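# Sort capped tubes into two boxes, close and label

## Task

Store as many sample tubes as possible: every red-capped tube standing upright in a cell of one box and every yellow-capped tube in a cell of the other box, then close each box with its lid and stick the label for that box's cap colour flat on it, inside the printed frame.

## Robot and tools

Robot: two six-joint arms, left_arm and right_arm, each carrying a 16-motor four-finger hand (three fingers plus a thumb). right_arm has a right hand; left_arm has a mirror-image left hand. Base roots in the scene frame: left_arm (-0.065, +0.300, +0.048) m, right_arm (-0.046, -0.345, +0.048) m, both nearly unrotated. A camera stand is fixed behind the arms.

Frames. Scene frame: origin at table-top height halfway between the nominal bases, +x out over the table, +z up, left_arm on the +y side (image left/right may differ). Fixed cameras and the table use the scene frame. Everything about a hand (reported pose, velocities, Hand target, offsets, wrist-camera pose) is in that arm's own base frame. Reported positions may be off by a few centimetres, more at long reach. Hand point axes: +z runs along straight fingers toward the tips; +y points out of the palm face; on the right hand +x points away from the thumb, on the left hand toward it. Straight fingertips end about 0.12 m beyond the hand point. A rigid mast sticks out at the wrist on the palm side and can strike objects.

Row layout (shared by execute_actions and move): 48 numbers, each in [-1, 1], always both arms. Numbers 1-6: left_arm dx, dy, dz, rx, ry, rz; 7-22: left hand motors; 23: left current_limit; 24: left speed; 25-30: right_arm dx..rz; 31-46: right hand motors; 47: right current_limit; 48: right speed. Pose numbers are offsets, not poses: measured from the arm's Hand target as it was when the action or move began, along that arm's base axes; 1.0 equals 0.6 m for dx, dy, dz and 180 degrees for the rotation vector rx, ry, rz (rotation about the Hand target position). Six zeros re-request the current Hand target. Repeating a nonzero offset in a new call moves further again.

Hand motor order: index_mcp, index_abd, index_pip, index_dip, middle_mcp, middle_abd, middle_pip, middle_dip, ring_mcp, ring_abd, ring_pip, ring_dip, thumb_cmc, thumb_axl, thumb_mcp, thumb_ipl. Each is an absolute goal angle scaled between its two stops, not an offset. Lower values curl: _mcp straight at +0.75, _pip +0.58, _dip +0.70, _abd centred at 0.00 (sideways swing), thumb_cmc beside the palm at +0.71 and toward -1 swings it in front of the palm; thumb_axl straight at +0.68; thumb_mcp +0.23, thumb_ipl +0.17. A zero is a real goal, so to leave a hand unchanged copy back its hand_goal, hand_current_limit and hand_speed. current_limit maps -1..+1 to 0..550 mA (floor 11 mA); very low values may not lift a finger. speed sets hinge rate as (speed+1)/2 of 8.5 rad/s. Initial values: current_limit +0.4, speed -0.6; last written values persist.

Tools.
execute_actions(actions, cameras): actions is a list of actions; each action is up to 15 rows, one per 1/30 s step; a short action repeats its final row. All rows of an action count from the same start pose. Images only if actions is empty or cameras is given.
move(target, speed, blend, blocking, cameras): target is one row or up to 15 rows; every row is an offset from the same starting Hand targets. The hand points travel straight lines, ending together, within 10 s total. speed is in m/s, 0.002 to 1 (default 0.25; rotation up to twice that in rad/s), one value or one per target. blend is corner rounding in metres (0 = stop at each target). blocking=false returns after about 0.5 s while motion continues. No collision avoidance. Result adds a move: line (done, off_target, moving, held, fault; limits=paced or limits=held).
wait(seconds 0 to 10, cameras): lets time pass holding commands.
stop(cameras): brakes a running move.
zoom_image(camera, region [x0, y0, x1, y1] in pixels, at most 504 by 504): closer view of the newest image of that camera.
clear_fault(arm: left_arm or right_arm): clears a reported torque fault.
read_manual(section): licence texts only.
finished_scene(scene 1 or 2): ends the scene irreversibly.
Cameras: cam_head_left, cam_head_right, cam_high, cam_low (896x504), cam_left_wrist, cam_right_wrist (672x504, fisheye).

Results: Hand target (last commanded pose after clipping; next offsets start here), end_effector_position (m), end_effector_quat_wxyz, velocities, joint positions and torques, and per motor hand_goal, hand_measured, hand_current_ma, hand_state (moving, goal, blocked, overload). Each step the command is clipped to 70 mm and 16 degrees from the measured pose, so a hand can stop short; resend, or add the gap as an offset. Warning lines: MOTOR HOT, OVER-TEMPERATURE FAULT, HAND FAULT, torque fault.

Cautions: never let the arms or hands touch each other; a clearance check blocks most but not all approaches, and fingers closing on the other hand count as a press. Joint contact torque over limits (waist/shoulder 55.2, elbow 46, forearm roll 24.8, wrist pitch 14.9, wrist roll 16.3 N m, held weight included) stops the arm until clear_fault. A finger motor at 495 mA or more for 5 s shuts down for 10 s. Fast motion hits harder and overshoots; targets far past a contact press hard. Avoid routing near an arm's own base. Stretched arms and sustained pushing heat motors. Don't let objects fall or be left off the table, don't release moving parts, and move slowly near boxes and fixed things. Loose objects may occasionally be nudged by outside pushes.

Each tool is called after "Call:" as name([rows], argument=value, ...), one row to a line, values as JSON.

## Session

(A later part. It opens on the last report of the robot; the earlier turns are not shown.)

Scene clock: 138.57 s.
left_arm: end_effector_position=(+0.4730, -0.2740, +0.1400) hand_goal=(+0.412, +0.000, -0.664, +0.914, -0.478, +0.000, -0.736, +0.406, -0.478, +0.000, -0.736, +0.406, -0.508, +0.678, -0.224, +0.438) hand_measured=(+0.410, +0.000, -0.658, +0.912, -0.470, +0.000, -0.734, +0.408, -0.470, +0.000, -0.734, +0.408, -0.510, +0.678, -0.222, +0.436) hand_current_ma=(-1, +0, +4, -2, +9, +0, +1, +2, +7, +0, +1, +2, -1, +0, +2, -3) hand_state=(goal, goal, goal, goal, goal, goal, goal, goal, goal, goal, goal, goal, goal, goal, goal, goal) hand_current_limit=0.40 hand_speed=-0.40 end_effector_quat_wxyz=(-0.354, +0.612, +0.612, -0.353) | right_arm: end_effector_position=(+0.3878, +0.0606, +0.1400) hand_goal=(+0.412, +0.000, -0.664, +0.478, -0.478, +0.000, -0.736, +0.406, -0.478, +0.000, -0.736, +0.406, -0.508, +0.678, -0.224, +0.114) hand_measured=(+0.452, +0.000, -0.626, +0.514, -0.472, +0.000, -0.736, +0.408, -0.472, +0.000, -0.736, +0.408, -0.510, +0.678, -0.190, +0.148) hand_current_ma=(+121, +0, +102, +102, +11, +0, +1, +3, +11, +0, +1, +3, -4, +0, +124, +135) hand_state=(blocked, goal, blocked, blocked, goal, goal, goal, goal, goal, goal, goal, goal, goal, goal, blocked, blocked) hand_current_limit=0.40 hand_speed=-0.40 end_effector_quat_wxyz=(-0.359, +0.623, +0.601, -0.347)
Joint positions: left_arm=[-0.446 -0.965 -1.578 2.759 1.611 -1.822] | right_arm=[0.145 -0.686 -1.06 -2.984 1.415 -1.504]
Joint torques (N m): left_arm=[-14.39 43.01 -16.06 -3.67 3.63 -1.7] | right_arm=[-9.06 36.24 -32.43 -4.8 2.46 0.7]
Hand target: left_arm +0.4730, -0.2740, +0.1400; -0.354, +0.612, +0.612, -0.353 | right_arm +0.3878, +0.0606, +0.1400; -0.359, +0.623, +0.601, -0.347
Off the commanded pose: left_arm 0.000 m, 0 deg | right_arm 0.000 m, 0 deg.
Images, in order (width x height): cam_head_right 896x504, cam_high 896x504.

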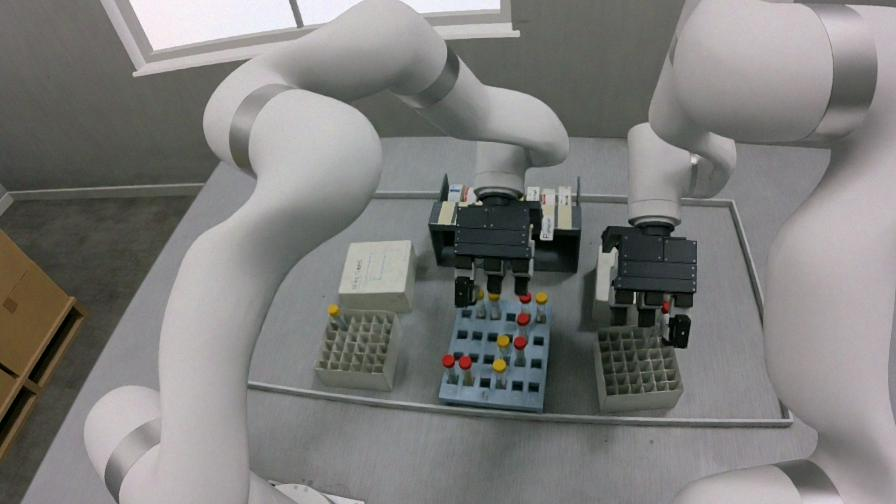

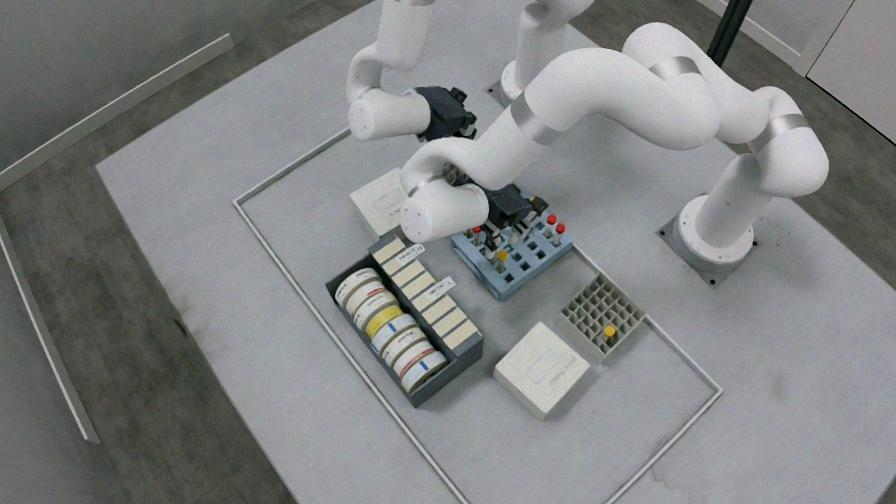

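Call:
wait(seconds=0, cameras=["cam_low","cam_right_wrist"])

Call:
zoom_image(camera="cam_low", region=[230, 180, 340, 290])

Call:
zoom_image(camera="cam_right_wrist", region=[490, 20, 570, 120])

Scene clock: 144.20 s.
left_arm: end_effector_position=(+0.4730, -0.2740, +0.1400) hand_goal=(+0.412, +0.000, -0.664, +0.914, -0.478, +0.000, -0.736, +0.406, -0.478, +0.000, -0.736, +0.406, -0.508, +0.678, -0.224, +0.438) hand_measured=(+0.410, +0.000, -0.658, +0.912, -0.470, +0.000, -0.734, +0.408, -0.470, +0.000, -0.734, +0.408, -0.510, +0.678, -0.222, +0.436) hand_current_ma=(-1, +0, +4, -2, +9, +0, +1, +2, +7, +0, +1, +2, -1, +0, +2, -3) hand_state=(goal, goal, goal, goal, goal, goal, goal, goal, goal, goal, goal, goal, goal, goal, goal, goal) hand_current_limit=0.40 hand_speed=-0.40 end_effector_quat_wxyz=(-0.354, +0.612, +0.612, -0.353) | right_arm: end_effector_position=(+0.3878, +0.0606, +0.1400) hand_goal=(+0.412, +0.000, -0.664, +0.478, -0.478, +0.000, -0.736, +0.406, -0.478, +0.000, -0.736, +0.406, -0.508, +0.678, -0.224, +0.114) hand_measured=(+0.452, +0.000, -0.626, +0.514, -0.472, +0.000, -0.736, +0.408, -0.472, +0.000, -0.736, +0.408, -0.510, +0.678, -0.190, +0.148) hand_current_ma=(+121, +0, +102, +102, +11, +0, +1, +3, +11, +0, +1, +3, -4, +0, +124, +135) hand_state=(blocked, goal, blocked, blocked, goal, goal, goal, goal, goal, goal, goal, goal, goal, goal, blocked, blocked) hand_current_limit=0.40 hand_speed=-0.40 end_effector_quat_wxyz=(-0.359, +0.623, +0.601, -0.347)
Joint positions: left_arm=[-0.446 -0.965 -1.578 2.759 1.611 -1.822] | right_arm=[0.145 -0.686 -1.06 -2.984 1.415 -1.504]
Joint torques (N m): left_arm=[-14.01 42.63 -15.95 -3.77 3.34 -1.52] | right_arm=[-9.42 35.53 -31.95 -4.96 2.43 0.99]
Hand target: left_arm +0.4730, -0.2740, +0.1400; -0.354, +0.612, +0.612, -0.353 | right_arm +0.3878, +0.0606, +0.1400; -0.359, +0.623, +0.601, -0.347
Off the commanded pose: left_arm 0.000 m, 0 deg | right_arm 0.000 m, 0 deg.
Images, in order (width x height): cam_low 896x504, cam_right_wrist 672x504.

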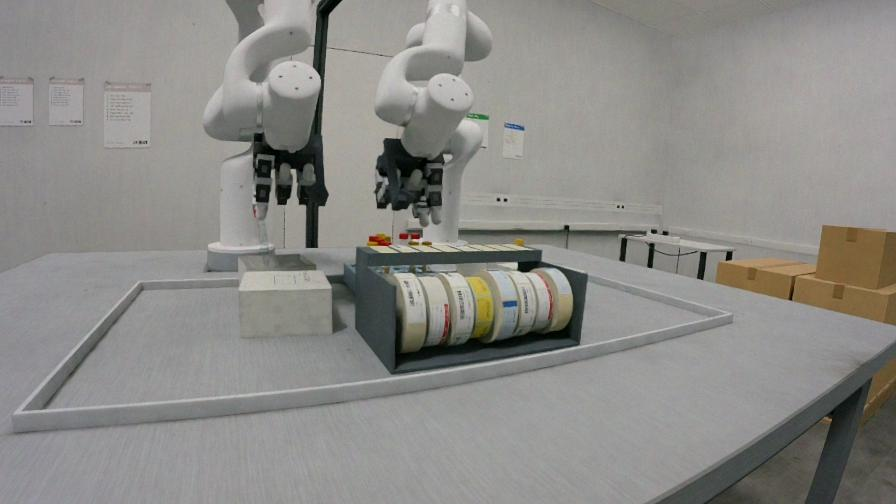

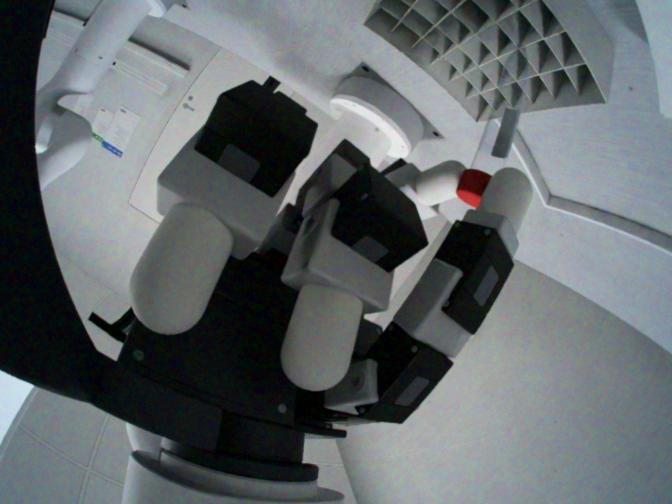

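Scaled by 4.582 from the camera's 896x504 image, which has a finer 1280x720 frame.

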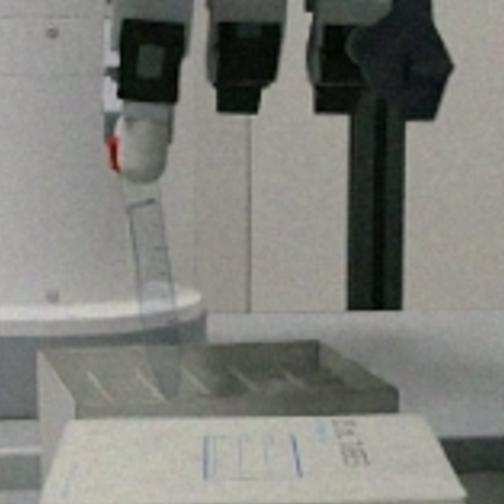

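Scaled by 5.040 from the camera's 672x504 image, which has a finer 960x720 frame.

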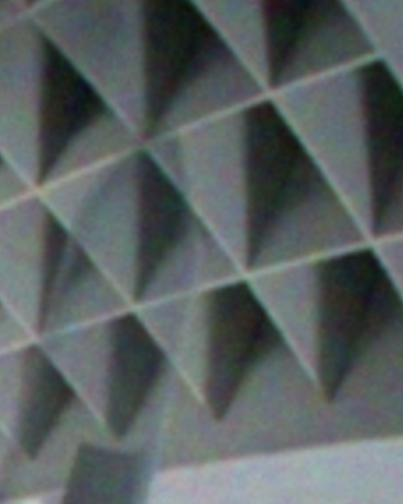

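Call:
move([
  [-0.0008,-0.0017,-0.0978,0,0,0,0.411,0,-0.664,0.913,-0.479,0,-0.737,0.406,-0.479,0,-0.737,0.406,-0.509,0.678,-0.225,0.438,0.4,-0.4, 0.0068,0.0023,0.007,-0.0306,-0.0211,0,0.411,0,-0.664,0.478,-0.479,0,-0.737,0.406,-0.479,0,-0.737,0.406,-0.509,0.678,-0.225,0.114,0.4,-0.4],
  [-0.0008,-0.0017,-0.0978,0,0,0,0.411,0,-0.664,0.478,-0.479,0,-0.737,0.406,-0.479,0,-0.737,0.406,-0.509,0.678,-0.225,0.114,0.4,-0.4, 0.0068,0.0023,0.007,-0.0306,-0.0211,0,0.411,0,-0.664,0.478,-0.479,0,-0.737,0.406,-0.479,0,-0.737,0.406,-0.509,0.678,-0.225,0.114,0.4,-0.4],
  [-0.0008,-0.0017,0.0133,0,0,0,0.411,0,-0.664,0.478,-0.479,0,-0.737,0.406,-0.479,0,-0.737,0.406,-0.509,0.678,-0.225,0.114,0.4,-0.4, 0.0068,0.0023,0.007,-0.0306,-0.0211,0,0.411,0,-0.664,0.478,-0.479,0,-0.737,0.406,-0.479,0,-0.737,0.406,-0.509,0.678,-0.225,0.114,0.4,-0.4],
], speed=0.2, cameras=["cam_left_wrist","cam_low","cam_right_wrist"])

Call:
zoom_image(camera="cam_right_wrist", region=[460, 0, 600, 140])

Call:
zoom_image(camera="cam_low", region=[230, 180, 340, 290])

Call:
zoom_image(camera="cam_low", region=[370, 160, 480, 270])

Scene clock: 153.93 s.
left_arm: end_effector_position=(+0.4725, -0.2750, +0.1479) hand_goal=(+0.412, +0.000, -0.664, +0.478, -0.478, +0.000, -0.736, +0.406, -0.478, +0.000, -0.736, +0.406, -0.508, +0.678, -0.224, +0.114) hand_measured=(+0.452, +0.000, -0.630, +0.508, -0.470, +0.000, -0.734, +0.408, -0.470, +0.000, -0.734, +0.408, -0.510, +0.678, -0.190, +0.154) hand_current_ma=(+79, +0, +56, +52, +9, +0, +1, +2, +7, +0, +1, +2, -1, +0, +87, +113) hand_state=(blocked, goal, blocked, blocked, goal, goal, goal, goal, goal, goal, goal, goal, goal, goal, blocked, blocked) hand_current_limit=0.40 hand_speed=-0.40 end_effector_quat_wxyz=(-0.354, +0.612, +0.612, -0.353) | right_arm: end_effector_position=(+0.3919, +0.0620, +0.1442) hand_goal=(+0.412, +0.000, -0.664, +0.478, -0.478, +0.000, -0.736, +0.406, -0.478, +0.000, -0.736, +0.406, -0.508, +0.678, -0.224, +0.114) hand_measured=(+0.452, +0.000, -0.626, +0.514, -0.472, +0.000, -0.736, +0.408, -0.472, +0.000, -0.736, +0.408, -0.510, +0.678, -0.190, +0.148) hand_current_ma=(+121, +0, +102, +102, +11, +0, +1, +3, +11, +0, +1, +3, -4, +0, +124, +135) hand_state=(blocked, goal, blocked, blocked, goal, goal, goal, goal, goal, goal, goal, goal, goal, goal, blocked, blocked) hand_current_limit=0.40 hand_speed=-0.40 end_effector_quat_wxyz=(-0.309, +0.651, +0.596, -0.355)
Joint positions: left_arm=[-0.448 -0.953 -1.576 2.758 1.621 -1.827] | right_arm=[0.183 -0.656 -1.042 -3.008 1.362 -1.396]
Joint torques (N m): left_arm=[-11.62 63.7 -8.5 -3.87 3.75 -1.99] | right_arm=[8.77 65.31 -12.68 -5.32 -0.6 0.19]
Hand target: left_arm +0.4725, -0.2750, +0.1480; -0.354, +0.612, +0.612, -0.353 | right_arm +0.3919, +0.0620, +0.1442; -0.309, +0.651, +0.596, -0.355
Off the commanded pose: left_arm 0.000 m, 0 deg | right_arm 0.000 m, 0 deg.
move: done
Images, in order (width x height): cam_low 896x504, cam_left_wrist 672x504, cam_right_wrist 672x504.

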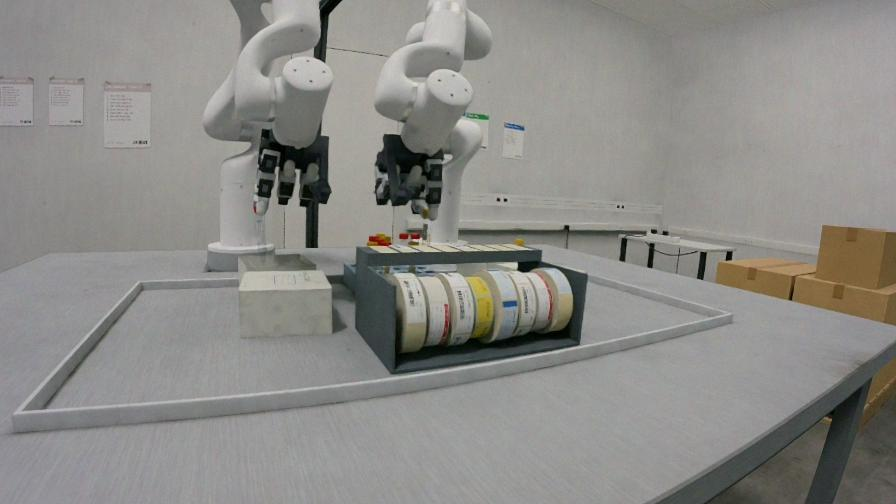

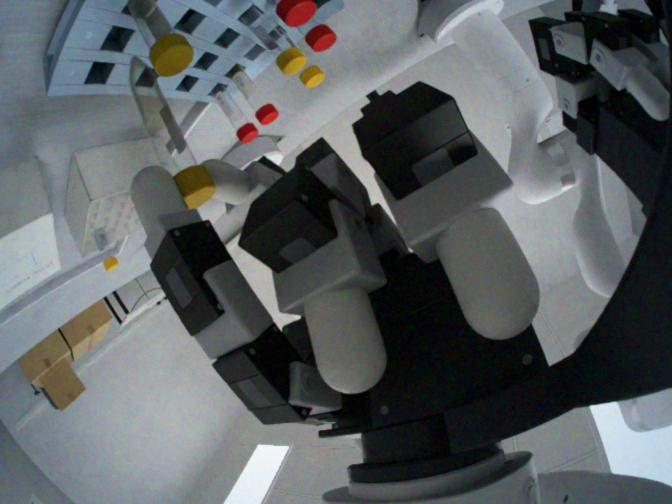

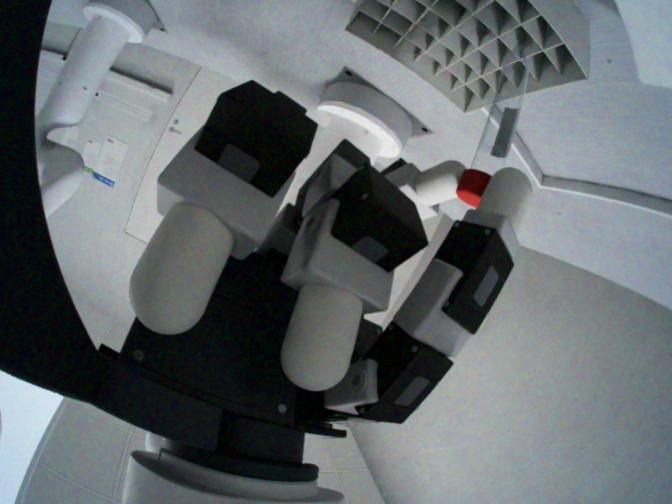

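Scaled by 3.600 from the camera's 672x504 image, which has a finer 960x720 frame.

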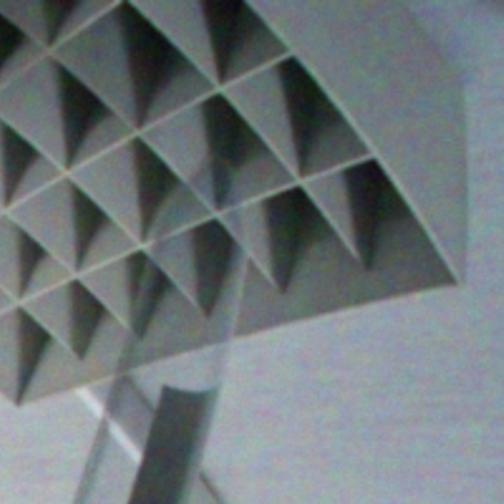

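Scaled by 4.582 from the camera's 896x504 image, which has a finer 1280x720 frame.

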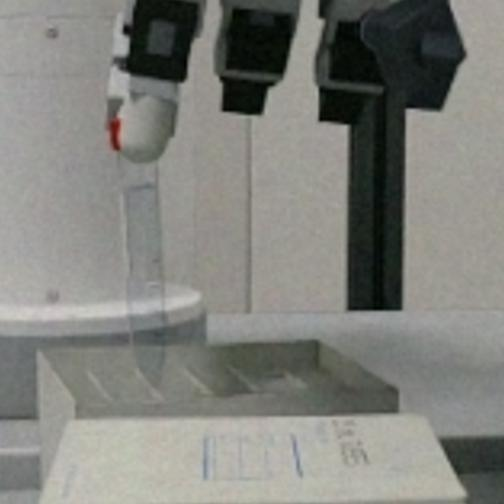

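Scaled by 4.582 from the camera's 896x504 image, which has a finer 1280x720 frame.

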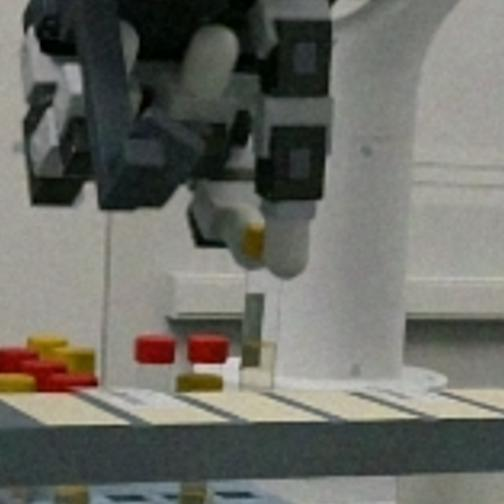

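Call:
zoom_image(camera="cam_right_wrist", region=[490, 10, 560, 80])

Scaled by 7.200 from the camera's 672x504 image, which has a finer 960x720 frame.

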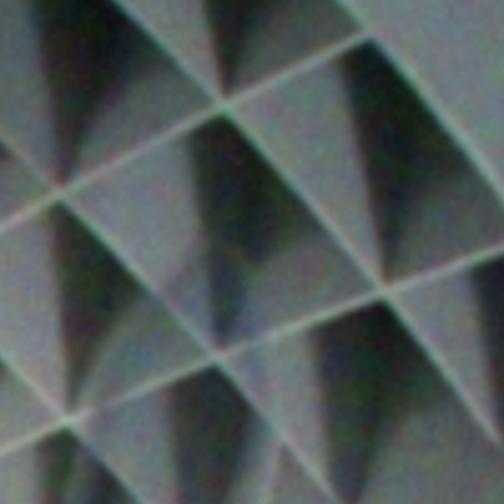

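Call:
move(target=[-0.1092,0.3762,-0.01,0,0,0,0.411,0,-0.664,0.478,-0.479,0,-0.737,0.406,-0.479,0,-0.737,0.406,-0.509,0.678,-0.225,0.114,0.4,-0.4, -0.0067,-0.005,-0.015,0,0,0,0.411,0,-0.664,0.478,-0.479,0,-0.737,0.406,-0.479,0,-0.737,0.406,-0.509,0.678,-0.225,0.114,0.4,-0.4], speed=0.35, cameras=["cam_left_wrist","cam_right_wrist"])

Call:
zoom_image(camera="cam_right_wrist", region=[460, 0, 600, 140])

Call:
zoom_image(camera="cam_left_wrist", region=[60, 0, 240, 180])

Scene clock: 159.27 s.
left_arm: end_effector_position=(+0.4070, -0.0494, +0.1420) hand_goal=(+0.412, +0.000, -0.664, +0.478, -0.478, +0.000, -0.736, +0.406, -0.478, +0.000, -0.736, +0.406, -0.508, +0.678, -0.224, +0.114) hand_measured=(+0.452, +0.000, -0.630, +0.508, -0.470, +0.000, -0.734, +0.408, -0.470, +0.000, -0.734, +0.408, -0.510, +0.678, -0.190, +0.154) hand_current_ma=(+79, +0, +56, +47, +9, +0, +1, +2, +7, +0, +1, +2, -2, +0, +88, +113) hand_state=(blocked, goal, blocked, blocked, goal, goal, goal, goal, goal, goal, goal, goal, goal, goal, blocked, blocked) hand_current_limit=0.40 hand_speed=-0.40 end_effector_quat_wxyz=(-0.354, +0.612, +0.612, -0.353) | right_arm: end_effector_position=(+0.3879, +0.0590, +0.1352) hand_goal=(+0.412, +0.000, -0.664, +0.478, -0.478, +0.000, -0.736, +0.406, -0.478, +0.000, -0.736, +0.406, -0.508, +0.678, -0.224, +0.114) hand_measured=(+0.452, +0.000, -0.626, +0.514, -0.472, +0.000, -0.736, +0.408, -0.472, +0.000, -0.736, +0.408, -0.510, +0.678, -0.190, +0.148) hand_current_ma=(+121, +0, +102, +102, +11, +0, +1, +3, +11, +0, +1, +3, -4, +0, +124, +135) hand_state=(blocked, goal, blocked, blocked, goal, goal, goal, goal, goal, goal, goal, goal, goal, goal, blocked, blocked) hand_current_limit=0.40 hand_speed=-0.40 end_effector_quat_wxyz=(-0.309, +0.651, +0.596, -0.355)
Joint positions: left_arm=[-0.129 -0.713 -1.115 3.029 1.446 -1.622] | right_arm=[0.179 -0.666 -1.03 -3.011 1.34 -1.401]
Joint torques (N m): left_arm=[19.24 53.29 -6.3 3.15 -1.31 1.81] | right_arm=[-8.65 35.15 -12.28 -5.32 -0.76 -0.93]
Hand target: left_arm +0.4070, -0.0493, +0.1420; -0.354, +0.612, +0.612, -0.353 | right_arm +0.3879, +0.0590, +0.1352; -0.309, +0.651, +0.596, -0.355
Off the commanded pose: left_arm 0.000 m, 0 deg | right_arm 0.000 m, 0 deg.
move: done
Images, in order (width x height): cam_left_wrist 672x504, cam_right_wrist 672x504.

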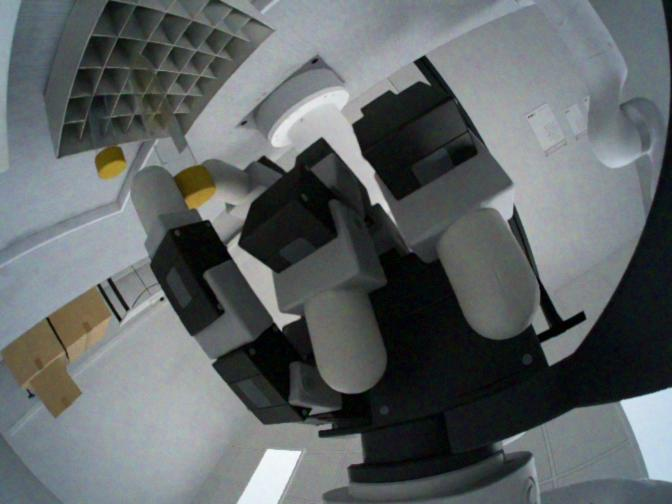

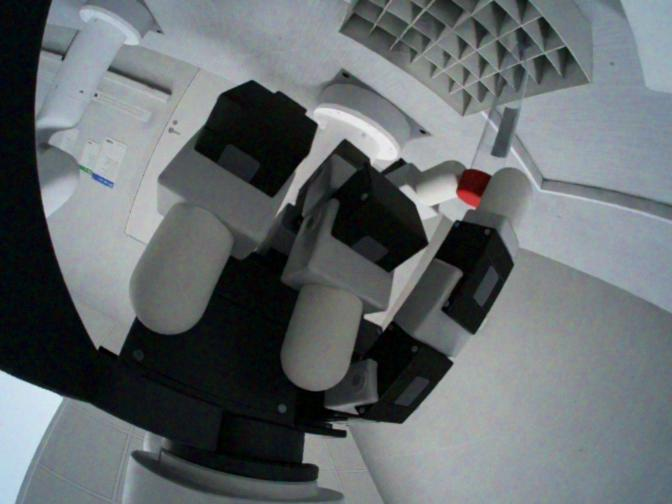

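Scaled by 3.600 from the camera's 672x504 image, which has a finer 960x720 frame.

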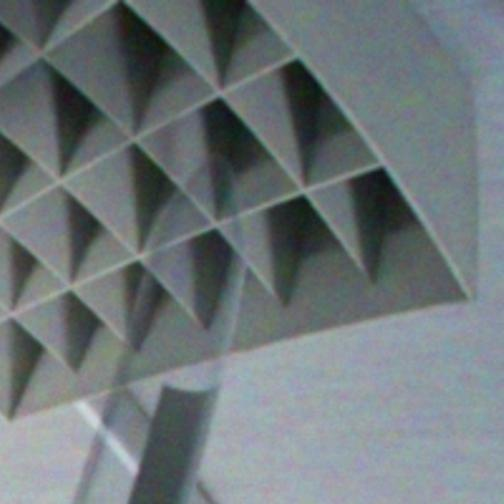

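Scaled by 2.800 from the camera's 672x504 image, which has a finer 960x720 frame.

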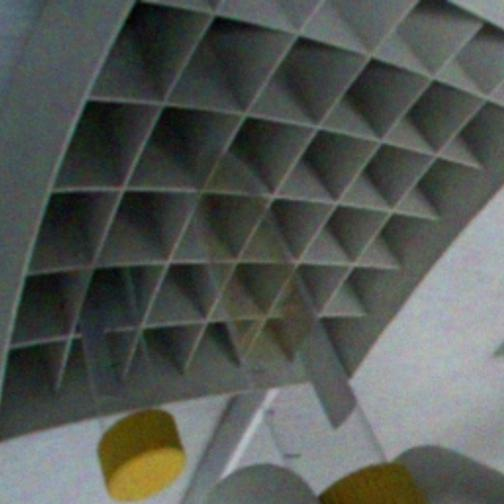

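Call:
move([
  [-0.0028,0.0008,0.0035,-0.0117,-0.0372,0,0.411,0,-0.664,0.478,-0.479,0,-0.737,0.406,-0.479,0,-0.737,0.406,-0.509,0.678,-0.225,0.114,0.4,-0.4, 0,0,-0.1033,0,0,0,0.411,0,-0.664,0.478,-0.479,0,-0.737,0.406,-0.479,0,-0.737,0.406,-0.509,0.678,-0.225,0.114,0.4,-0.4],
  [-0.0028,0.0008,0.0035,-0.0117,-0.0372,0,0.411,0,-0.664,0.478,-0.479,0,-0.737,0.406,-0.479,0,-0.737,0.406,-0.509,0.678,-0.225,0.114,0.4,-0.4, 0,0,-0.1033,0,0,0,0.411,0,-0.664,0.913,-0.479,0,-0.737,0.406,-0.479,0,-0.737,0.406,-0.509,0.678,-0.225,0.438,0.4,-0.4],
  [-0.0028,0.0008,0.0035,-0.0117,-0.0372,0,0.411,0,-0.664,0.478,-0.479,0,-0.737,0.406,-0.479,0,-0.737,0.406,-0.509,0.678,-0.225,0.114,0.4,-0.4, 0,0,0.0213,0.0306,0.0211,0,0.411,0,-0.664,0.913,-0.479,0,-0.737,0.406,-0.479,0,-0.737,0.406,-0.509,0.678,-0.225,0.438,0.4,-0.4],
], speed=0.2, cameras=["cam_left_wrist","cam_right_wrist","cam_head_left"])

Call:
zoom_image(camera="cam_left_wrist", region=[60, 0, 240, 180])

Scene clock: 170.13 s.
left_arm: end_effector_position=(+0.4053, -0.0488, +0.1441) hand_goal=(+0.412, +0.000, -0.664, +0.478, -0.478, +0.000, -0.736, +0.406, -0.478, +0.000, -0.736, +0.406, -0.508, +0.678, -0.224, +0.114) hand_measured=(+0.452, +0.000, -0.630, +0.506, -0.470, +0.000, -0.734, +0.408, -0.470, +0.000, -0.734, +0.408, -0.510, +0.678, -0.190, +0.154) hand_current_ma=(+79, +0, +56, +47, +9, +0, +1, +2, +7, +0, +1, +2, -2, +0, +88, +113) hand_state=(blocked, goal, blocked, blocked, goal, goal, goal, goal, goal, goal, goal, goal, goal, goal, blocked, blocked) hand_current_limit=0.40 hand_speed=-0.40 end_effector_quat_wxyz=(-0.306, +0.638, +0.625, -0.328) | right_arm: end_effector_position=(+0.3879, +0.0590, +0.1480) hand_goal=(+0.412, +0.000, -0.664, +0.914, -0.478, +0.000, -0.736, +0.406, -0.478, +0.000, -0.736, +0.406, -0.508, +0.678, -0.224, +0.438) hand_measured=(+0.412, +0.000, -0.658, +0.912, -0.472, +0.000, -0.736, +0.408, -0.472, +0.000, -0.736, +0.408, -0.510, +0.678, -0.222, +0.436) hand_current_ma=(-1, +0, +9, -4, +11, +0, +1, +3, +11, +0, +1, +3, -4, +0, +3, -5) hand_state=(goal, goal, goal, goal, goal, goal, goal, goal, goal, goal, goal, goal, goal, goal, goal, goal) hand_current_limit=0.40 hand_speed=-0.40 end_effector_quat_wxyz=(-0.359, +0.623, +0.601, -0.347)
Joint positions: left_arm=[-0.121 -0.633 -1.033 3.021 1.327 -1.584] | right_arm=[0.142 -0.671 -1.057 -2.987 1.429 -1.503]
Joint torques (N m): left_arm=[16.98 51.32 -6.66 -3.63 -1.51 1.87] | right_arm=[-9.42 67.65 -32.56 4.34 2.46 -1.01]
Hand target: left_arm +0.4053, -0.0488, +0.1441; -0.306, +0.638, +0.625, -0.328 | right_arm +0.3879, +0.0590, +0.1480; -0.359, +0.623, +0.601, -0.347
Off the commanded pose: left_arm 0.000 m, 0 deg | right_arm 0.000 m, 0 deg.
move: done
Images, in order (width x height): cam_head_left 896x504, cam_left_wrist 672x504, cam_right_wrist 672x504.

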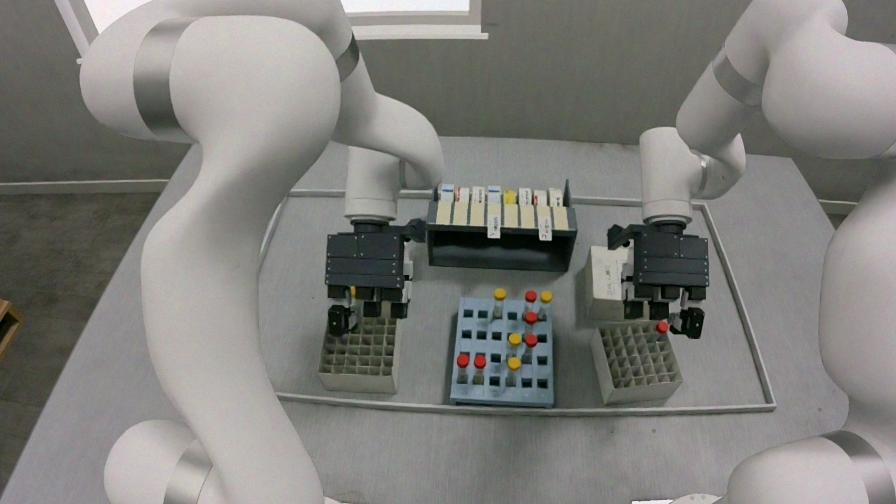

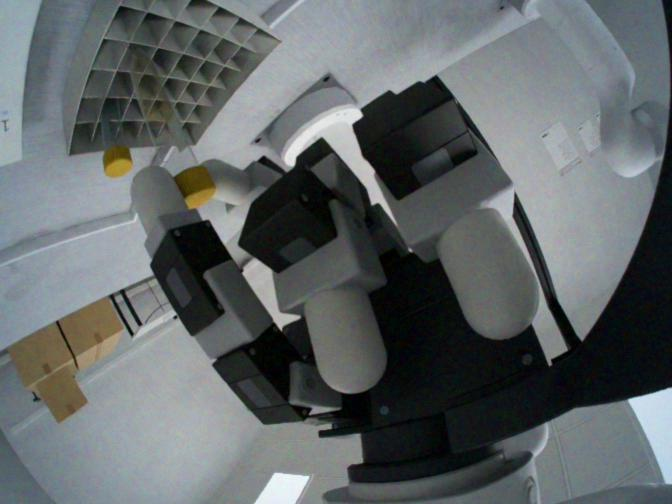

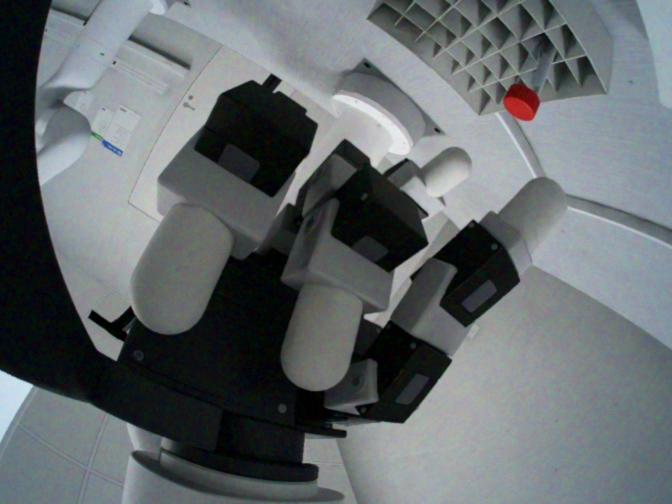

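Scaled by 2.800 from the camera's 672x504 image, which has a finer 960x720 frame.

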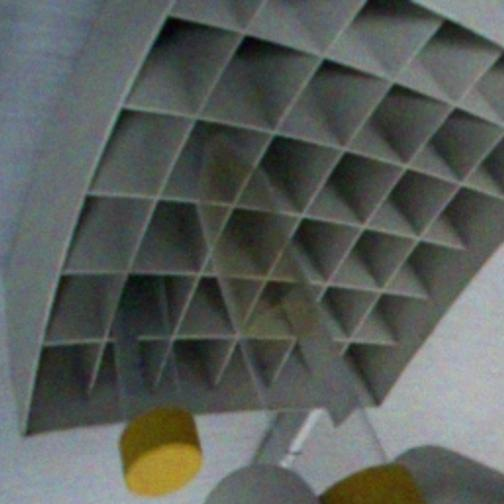

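Call:
wait(seconds=0, cameras=["cam_left_wrist","cam_low"])

Call:
zoom_image(camera="cam_left_wrist", region=[60, 0, 240, 180])

Call:
zoom_image(camera="cam_low", region=[500, 150, 720, 320])

Scene clock: 180.07 s.
left_arm: end_effector_position=(+0.4053, -0.0488, +0.1441) hand_goal=(+0.412, +0.000, -0.664, +0.478, -0.478, +0.000, -0.736, +0.406, -0.478, +0.000, -0.736, +0.406, -0.508, +0.678, -0.224, +0.114) hand_measured=(+0.452, +0.000, -0.630, +0.506, -0.470, +0.000, -0.734, +0.408, -0.470, +0.000, -0.734, +0.408, -0.510, +0.678, -0.190, +0.154) hand_current_ma=(+79, +0, +56, +47, +9, +0, +1, +2, +7, +0, +1, +2, -2, +0, +88, +113) hand_state=(blocked, goal, blocked, blocked, goal, goal, goal, goal, goal, goal, goal, goal, goal, goal, blocked, blocked) hand_current_limit=0.40 hand_speed=-0.40 end_effector_quat_wxyz=(-0.306, +0.638, +0.625, -0.328) | right_arm: end_effector_position=(+0.3879, +0.0590, +0.1480) hand_goal=(+0.412, +0.000, -0.664, +0.914, -0.478, +0.000, -0.736, +0.406, -0.478, +0.000, -0.736, +0.406, -0.508, +0.678, -0.224, +0.438) hand_measured=(+0.412, +0.000, -0.658, +0.912, -0.472, +0.000, -0.736, +0.408, -0.472, +0.000, -0.736, +0.408, -0.510, +0.678, -0.222, +0.436) hand_current_ma=(-1, +0, +9, -4, +11, +0, +1, +3, +11, +0, +1, +3, -4, +0, +3, -5) hand_state=(goal, goal, goal, goal, goal, goal, goal, goal, goal, goal, goal, goal, goal, goal, goal, goal) hand_current_limit=0.40 hand_speed=-0.40 end_effector_quat_wxyz=(-0.359, +0.623, +0.601, -0.347)
Joint positions: left_arm=[-0.121 -0.633 -1.033 3.021 1.327 -1.584] | right_arm=[0.142 -0.671 -1.057 -2.987 1.429 -1.503]
Joint torques (N m): left_arm=[17.28 51.01 -6.78 -3.58 -1.42 1.79] | right_arm=[-9.84 66.05 -32.36 4.37 1.75 0.96]
Hand target: left_arm +0.4053, -0.0488, +0.1441; -0.306, +0.638, +0.625, -0.328 | right_arm +0.3879, +0.0590, +0.1480; -0.359, +0.623, +0.601, -0.347
Off the commanded pose: left_arm 0.000 m, 0 deg | right_arm 0.000 m, 0 deg.
Images, in order (width x height): cam_low 896x504, cam_left_wrist 672x504.

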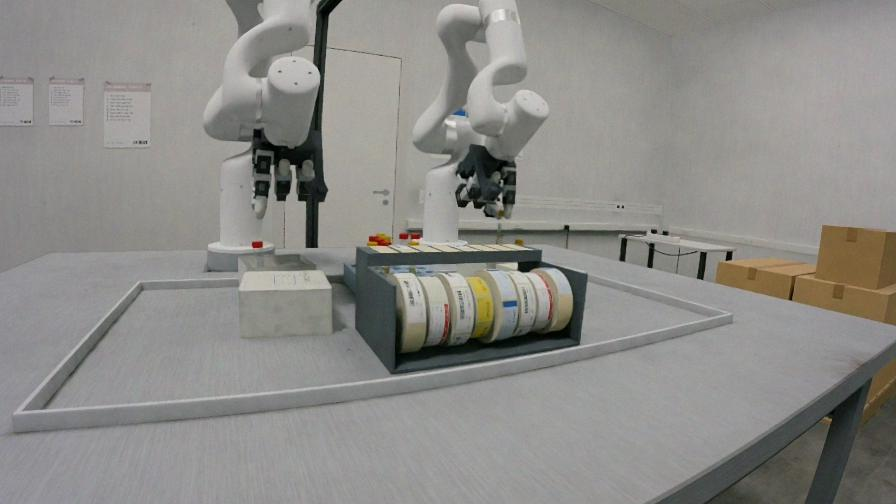

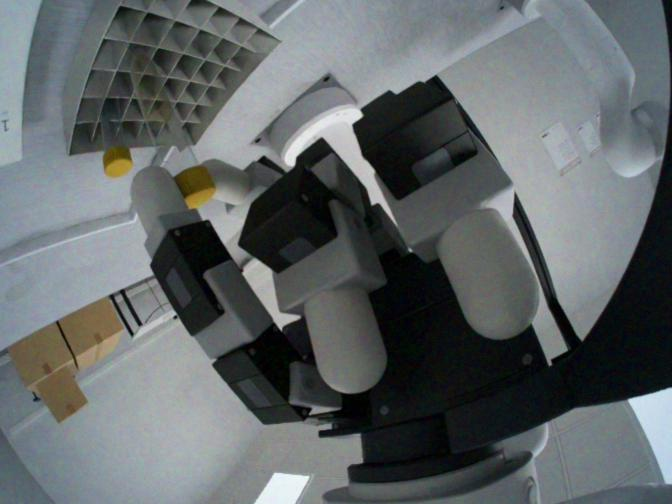

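Scaled by 2.800 from the camera's 672x504 image, which has a finer 960x720 frame.

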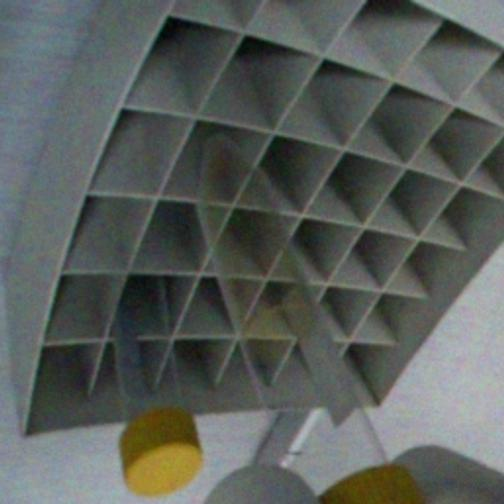

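Scaled by 2.291 from the camera's 896x504 image, which has a finer 1280x720 frame.

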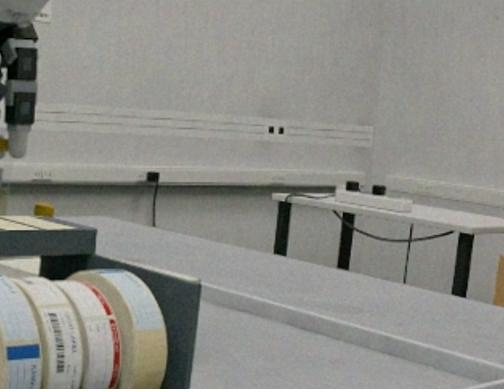

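Call:
zoom_image(camera="cam_left_wrist", region=[100, 20, 190, 110])

Scaled by 5.600 from the camera's 672x504 image, which has a finer 960x720 frame.

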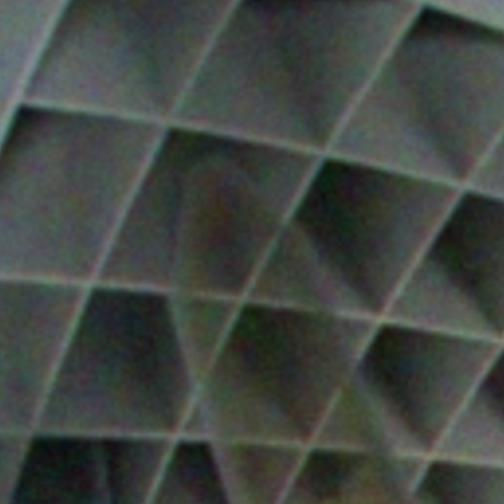

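Call:
zoom_image(camera="cam_low", region=[440, 140, 560, 260])

Call:
zoom_image(camera="cam_left_wrist", region=[110, 30, 260, 210])

Scaled by 4.200 from the camera's 896x504 image, which has a finer 1280x720 frame.

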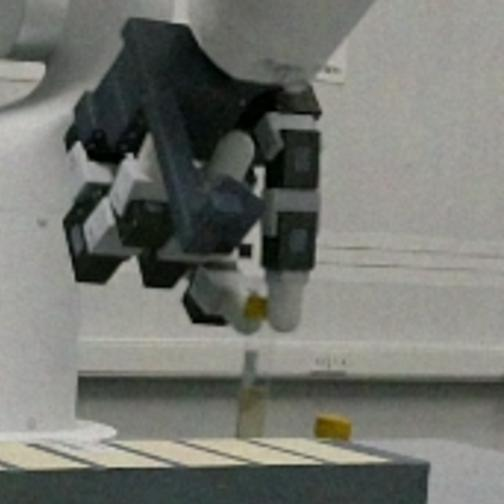

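Scaled by 2.800 from the camera's 672x504 image, which has a finer 960x720 frame.

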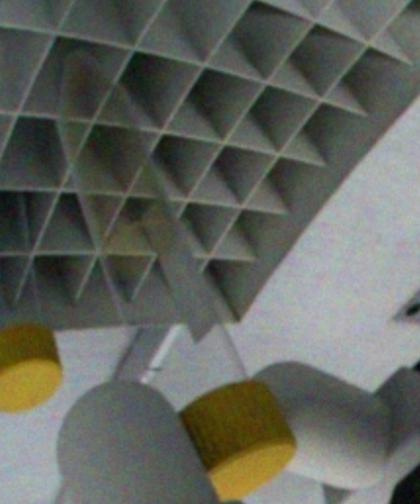

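Call:
wait(seconds=0, cameras=["cam_head_left","cam_head_right","cam_high"])

Call:
zoom_image(camera="cam_head_left", region=[280, 270, 440, 430])

Call:
zoom_image(camera="cam_high", region=[260, 260, 420, 420])

Call:
zoom_image(camera="cam_head_right", region=[240, 270, 400, 430])

Scene clock: 196.97 s.
left_arm: end_effector_position=(+0.4053, -0.0488, +0.1441) hand_goal=(+0.412, +0.000, -0.664, +0.478, -0.478, +0.000, -0.736, +0.406, -0.478, +0.000, -0.736, +0.406, -0.508, +0.678, -0.224, +0.114) hand_measured=(+0.452, +0.000, -0.630, +0.506, -0.470, +0.000, -0.734, +0.408, -0.470, +0.000, -0.734, +0.408, -0.510, +0.678, -0.190, +0.154) hand_current_ma=(+79, +0, +56, +47, +9, +0, +1, +2, +7, +0, +1, +2, -2, +0, +88, +113) hand_state=(blocked, goal, blocked, blocked, goal, goal, goal, goal, goal, goal, goal, goal, goal, goal, blocked, blocked) hand_current_limit=0.40 hand_speed=-0.40 end_effector_quat_wxyz=(-0.306, +0.638, +0.625, -0.328) | right_arm: end_effector_position=(+0.3879, +0.0590, +0.1480) hand_goal=(+0.412, +0.000, -0.664, +0.914, -0.478, +0.000, -0.736, +0.406, -0.478, +0.000, -0.736, +0.406, -0.508, +0.678, -0.224, +0.438) hand_measured=(+0.412, +0.000, -0.658, +0.912, -0.472, +0.000, -0.736, +0.408, -0.472, +0.000, -0.736, +0.408, -0.510, +0.678, -0.222, +0.436) hand_current_ma=(-1, +0, +9, -4, +11, +0, +1, +3, +11, +0, +1, +3, -4, +0, +3, -5) hand_state=(goal, goal, goal, goal, goal, goal, goal, goal, goal, goal, goal, goal, goal, goal, goal, goal) hand_current_limit=0.40 hand_speed=-0.40 end_effector_quat_wxyz=(-0.359, +0.623, +0.601, -0.347)
Joint positions: left_arm=[-0.121 -0.633 -1.033 3.021 1.327 -1.584] | right_arm=[0.142 -0.671 -1.057 -2.987 1.429 -1.503]
Joint torques (N m): left_arm=[17.91 51.27 -6.62 -3.54 -1.28 1.79] | right_arm=[-9.18 67.14 -32.66 4.1 0.99 1.04]
Hand target: left_arm +0.4053, -0.0488, +0.1441; -0.306, +0.638, +0.625, -0.328 | right_arm +0.3879, +0.0590, +0.1480; -0.359, +0.623, +0.601, -0.347
Off the commanded pose: left_arm 0.000 m, 0 deg | right_arm 0.000 m, 0 deg.
Images, in order (width x height): cam_head_left 896x504, cam_head_right 896x504, cam_high 896x504.

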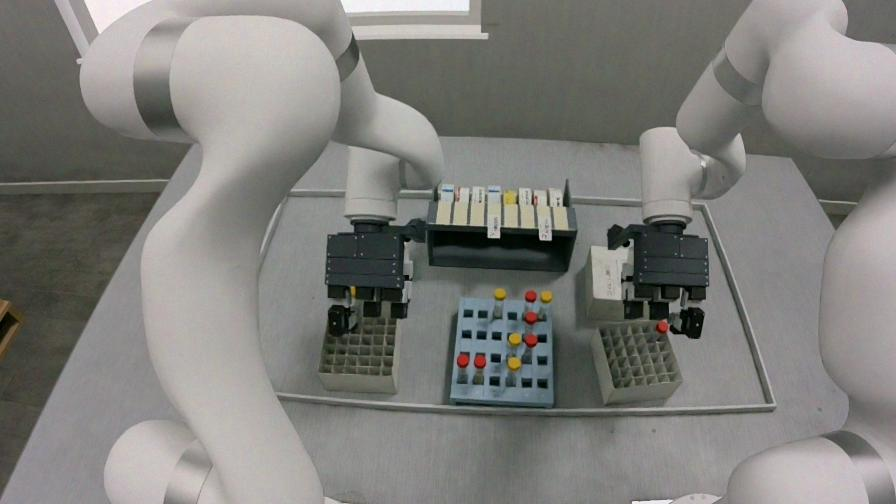

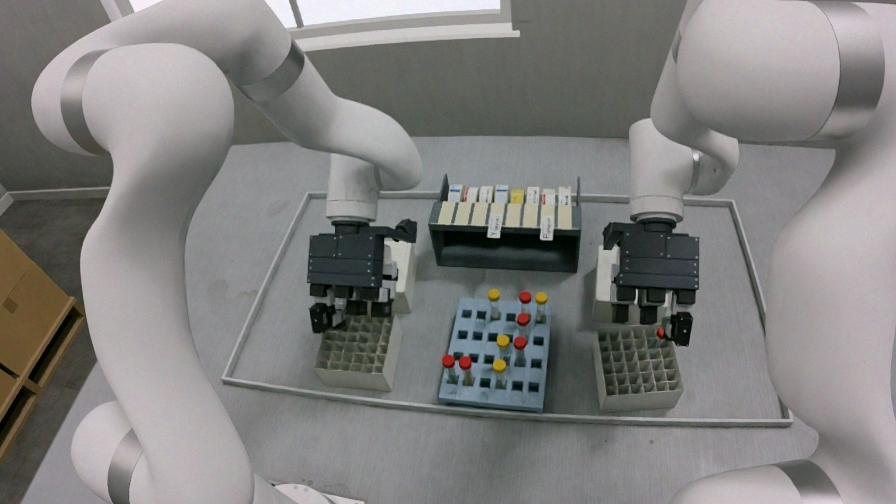

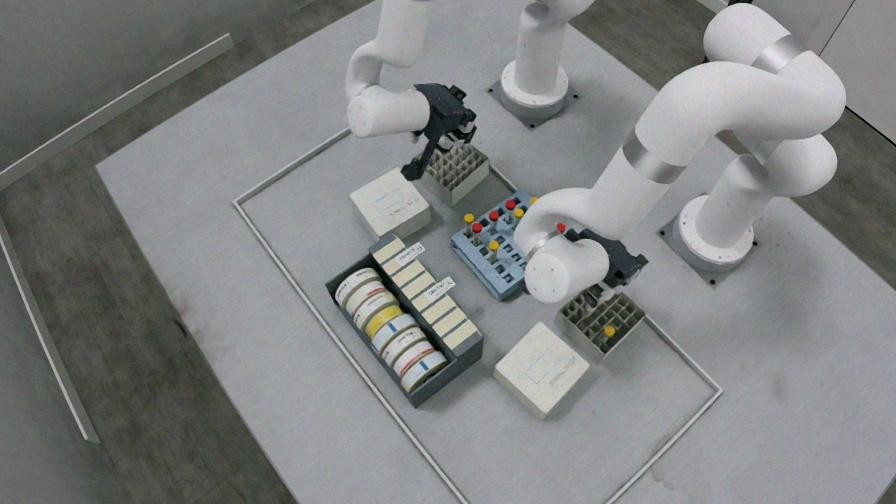

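Scaled by 3.150 from the camera's 896x504 image, which has a finer 1280x720 frame.

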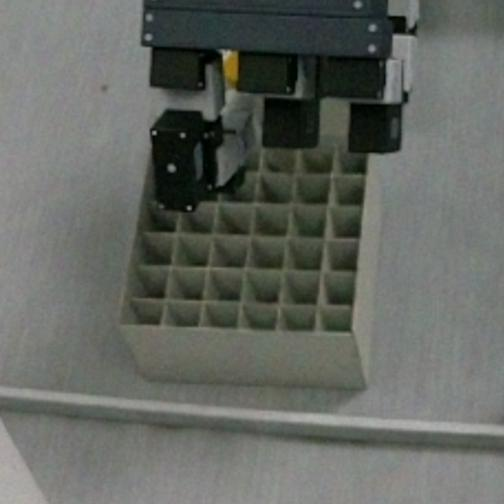

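Scaled by 3.150 from the camera's 896x504 image, which has a finer 1280x720 frame.

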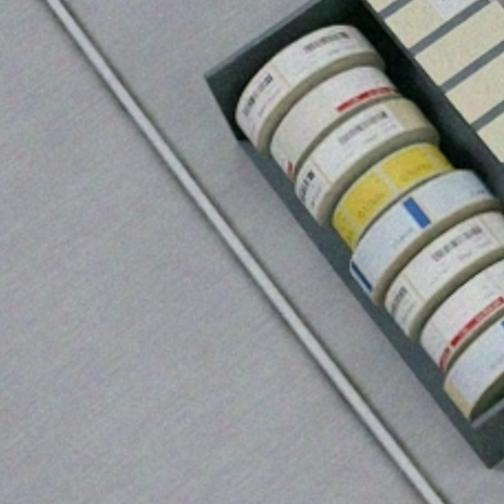

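Scaled by 3.150 from the camera's 896x504 image, which has a finer 1280x720 frame.

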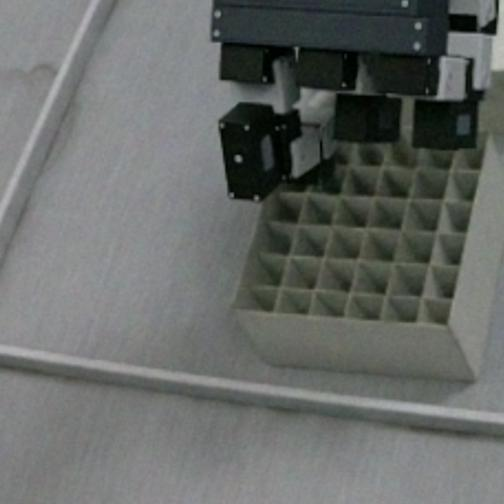

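Call:
zoom_image(camera="cam_high", region=[540, 250, 660, 370])

Scaled by 4.200 from the camera's 896x504 image, which has a finer 1280x720 frame.

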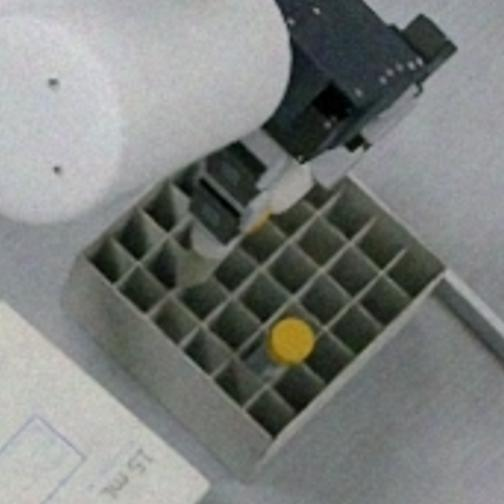

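Call:
zoom_image(camera="cam_high", region=[555, 280, 625, 350])

Scaled by 7.200 from the camera's 896x504 image, which has a finer 1280x720 frame.

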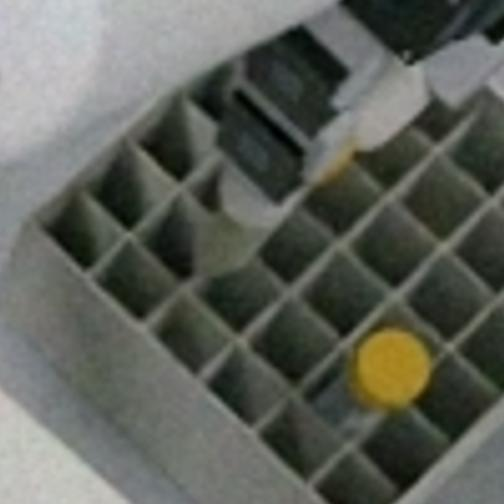

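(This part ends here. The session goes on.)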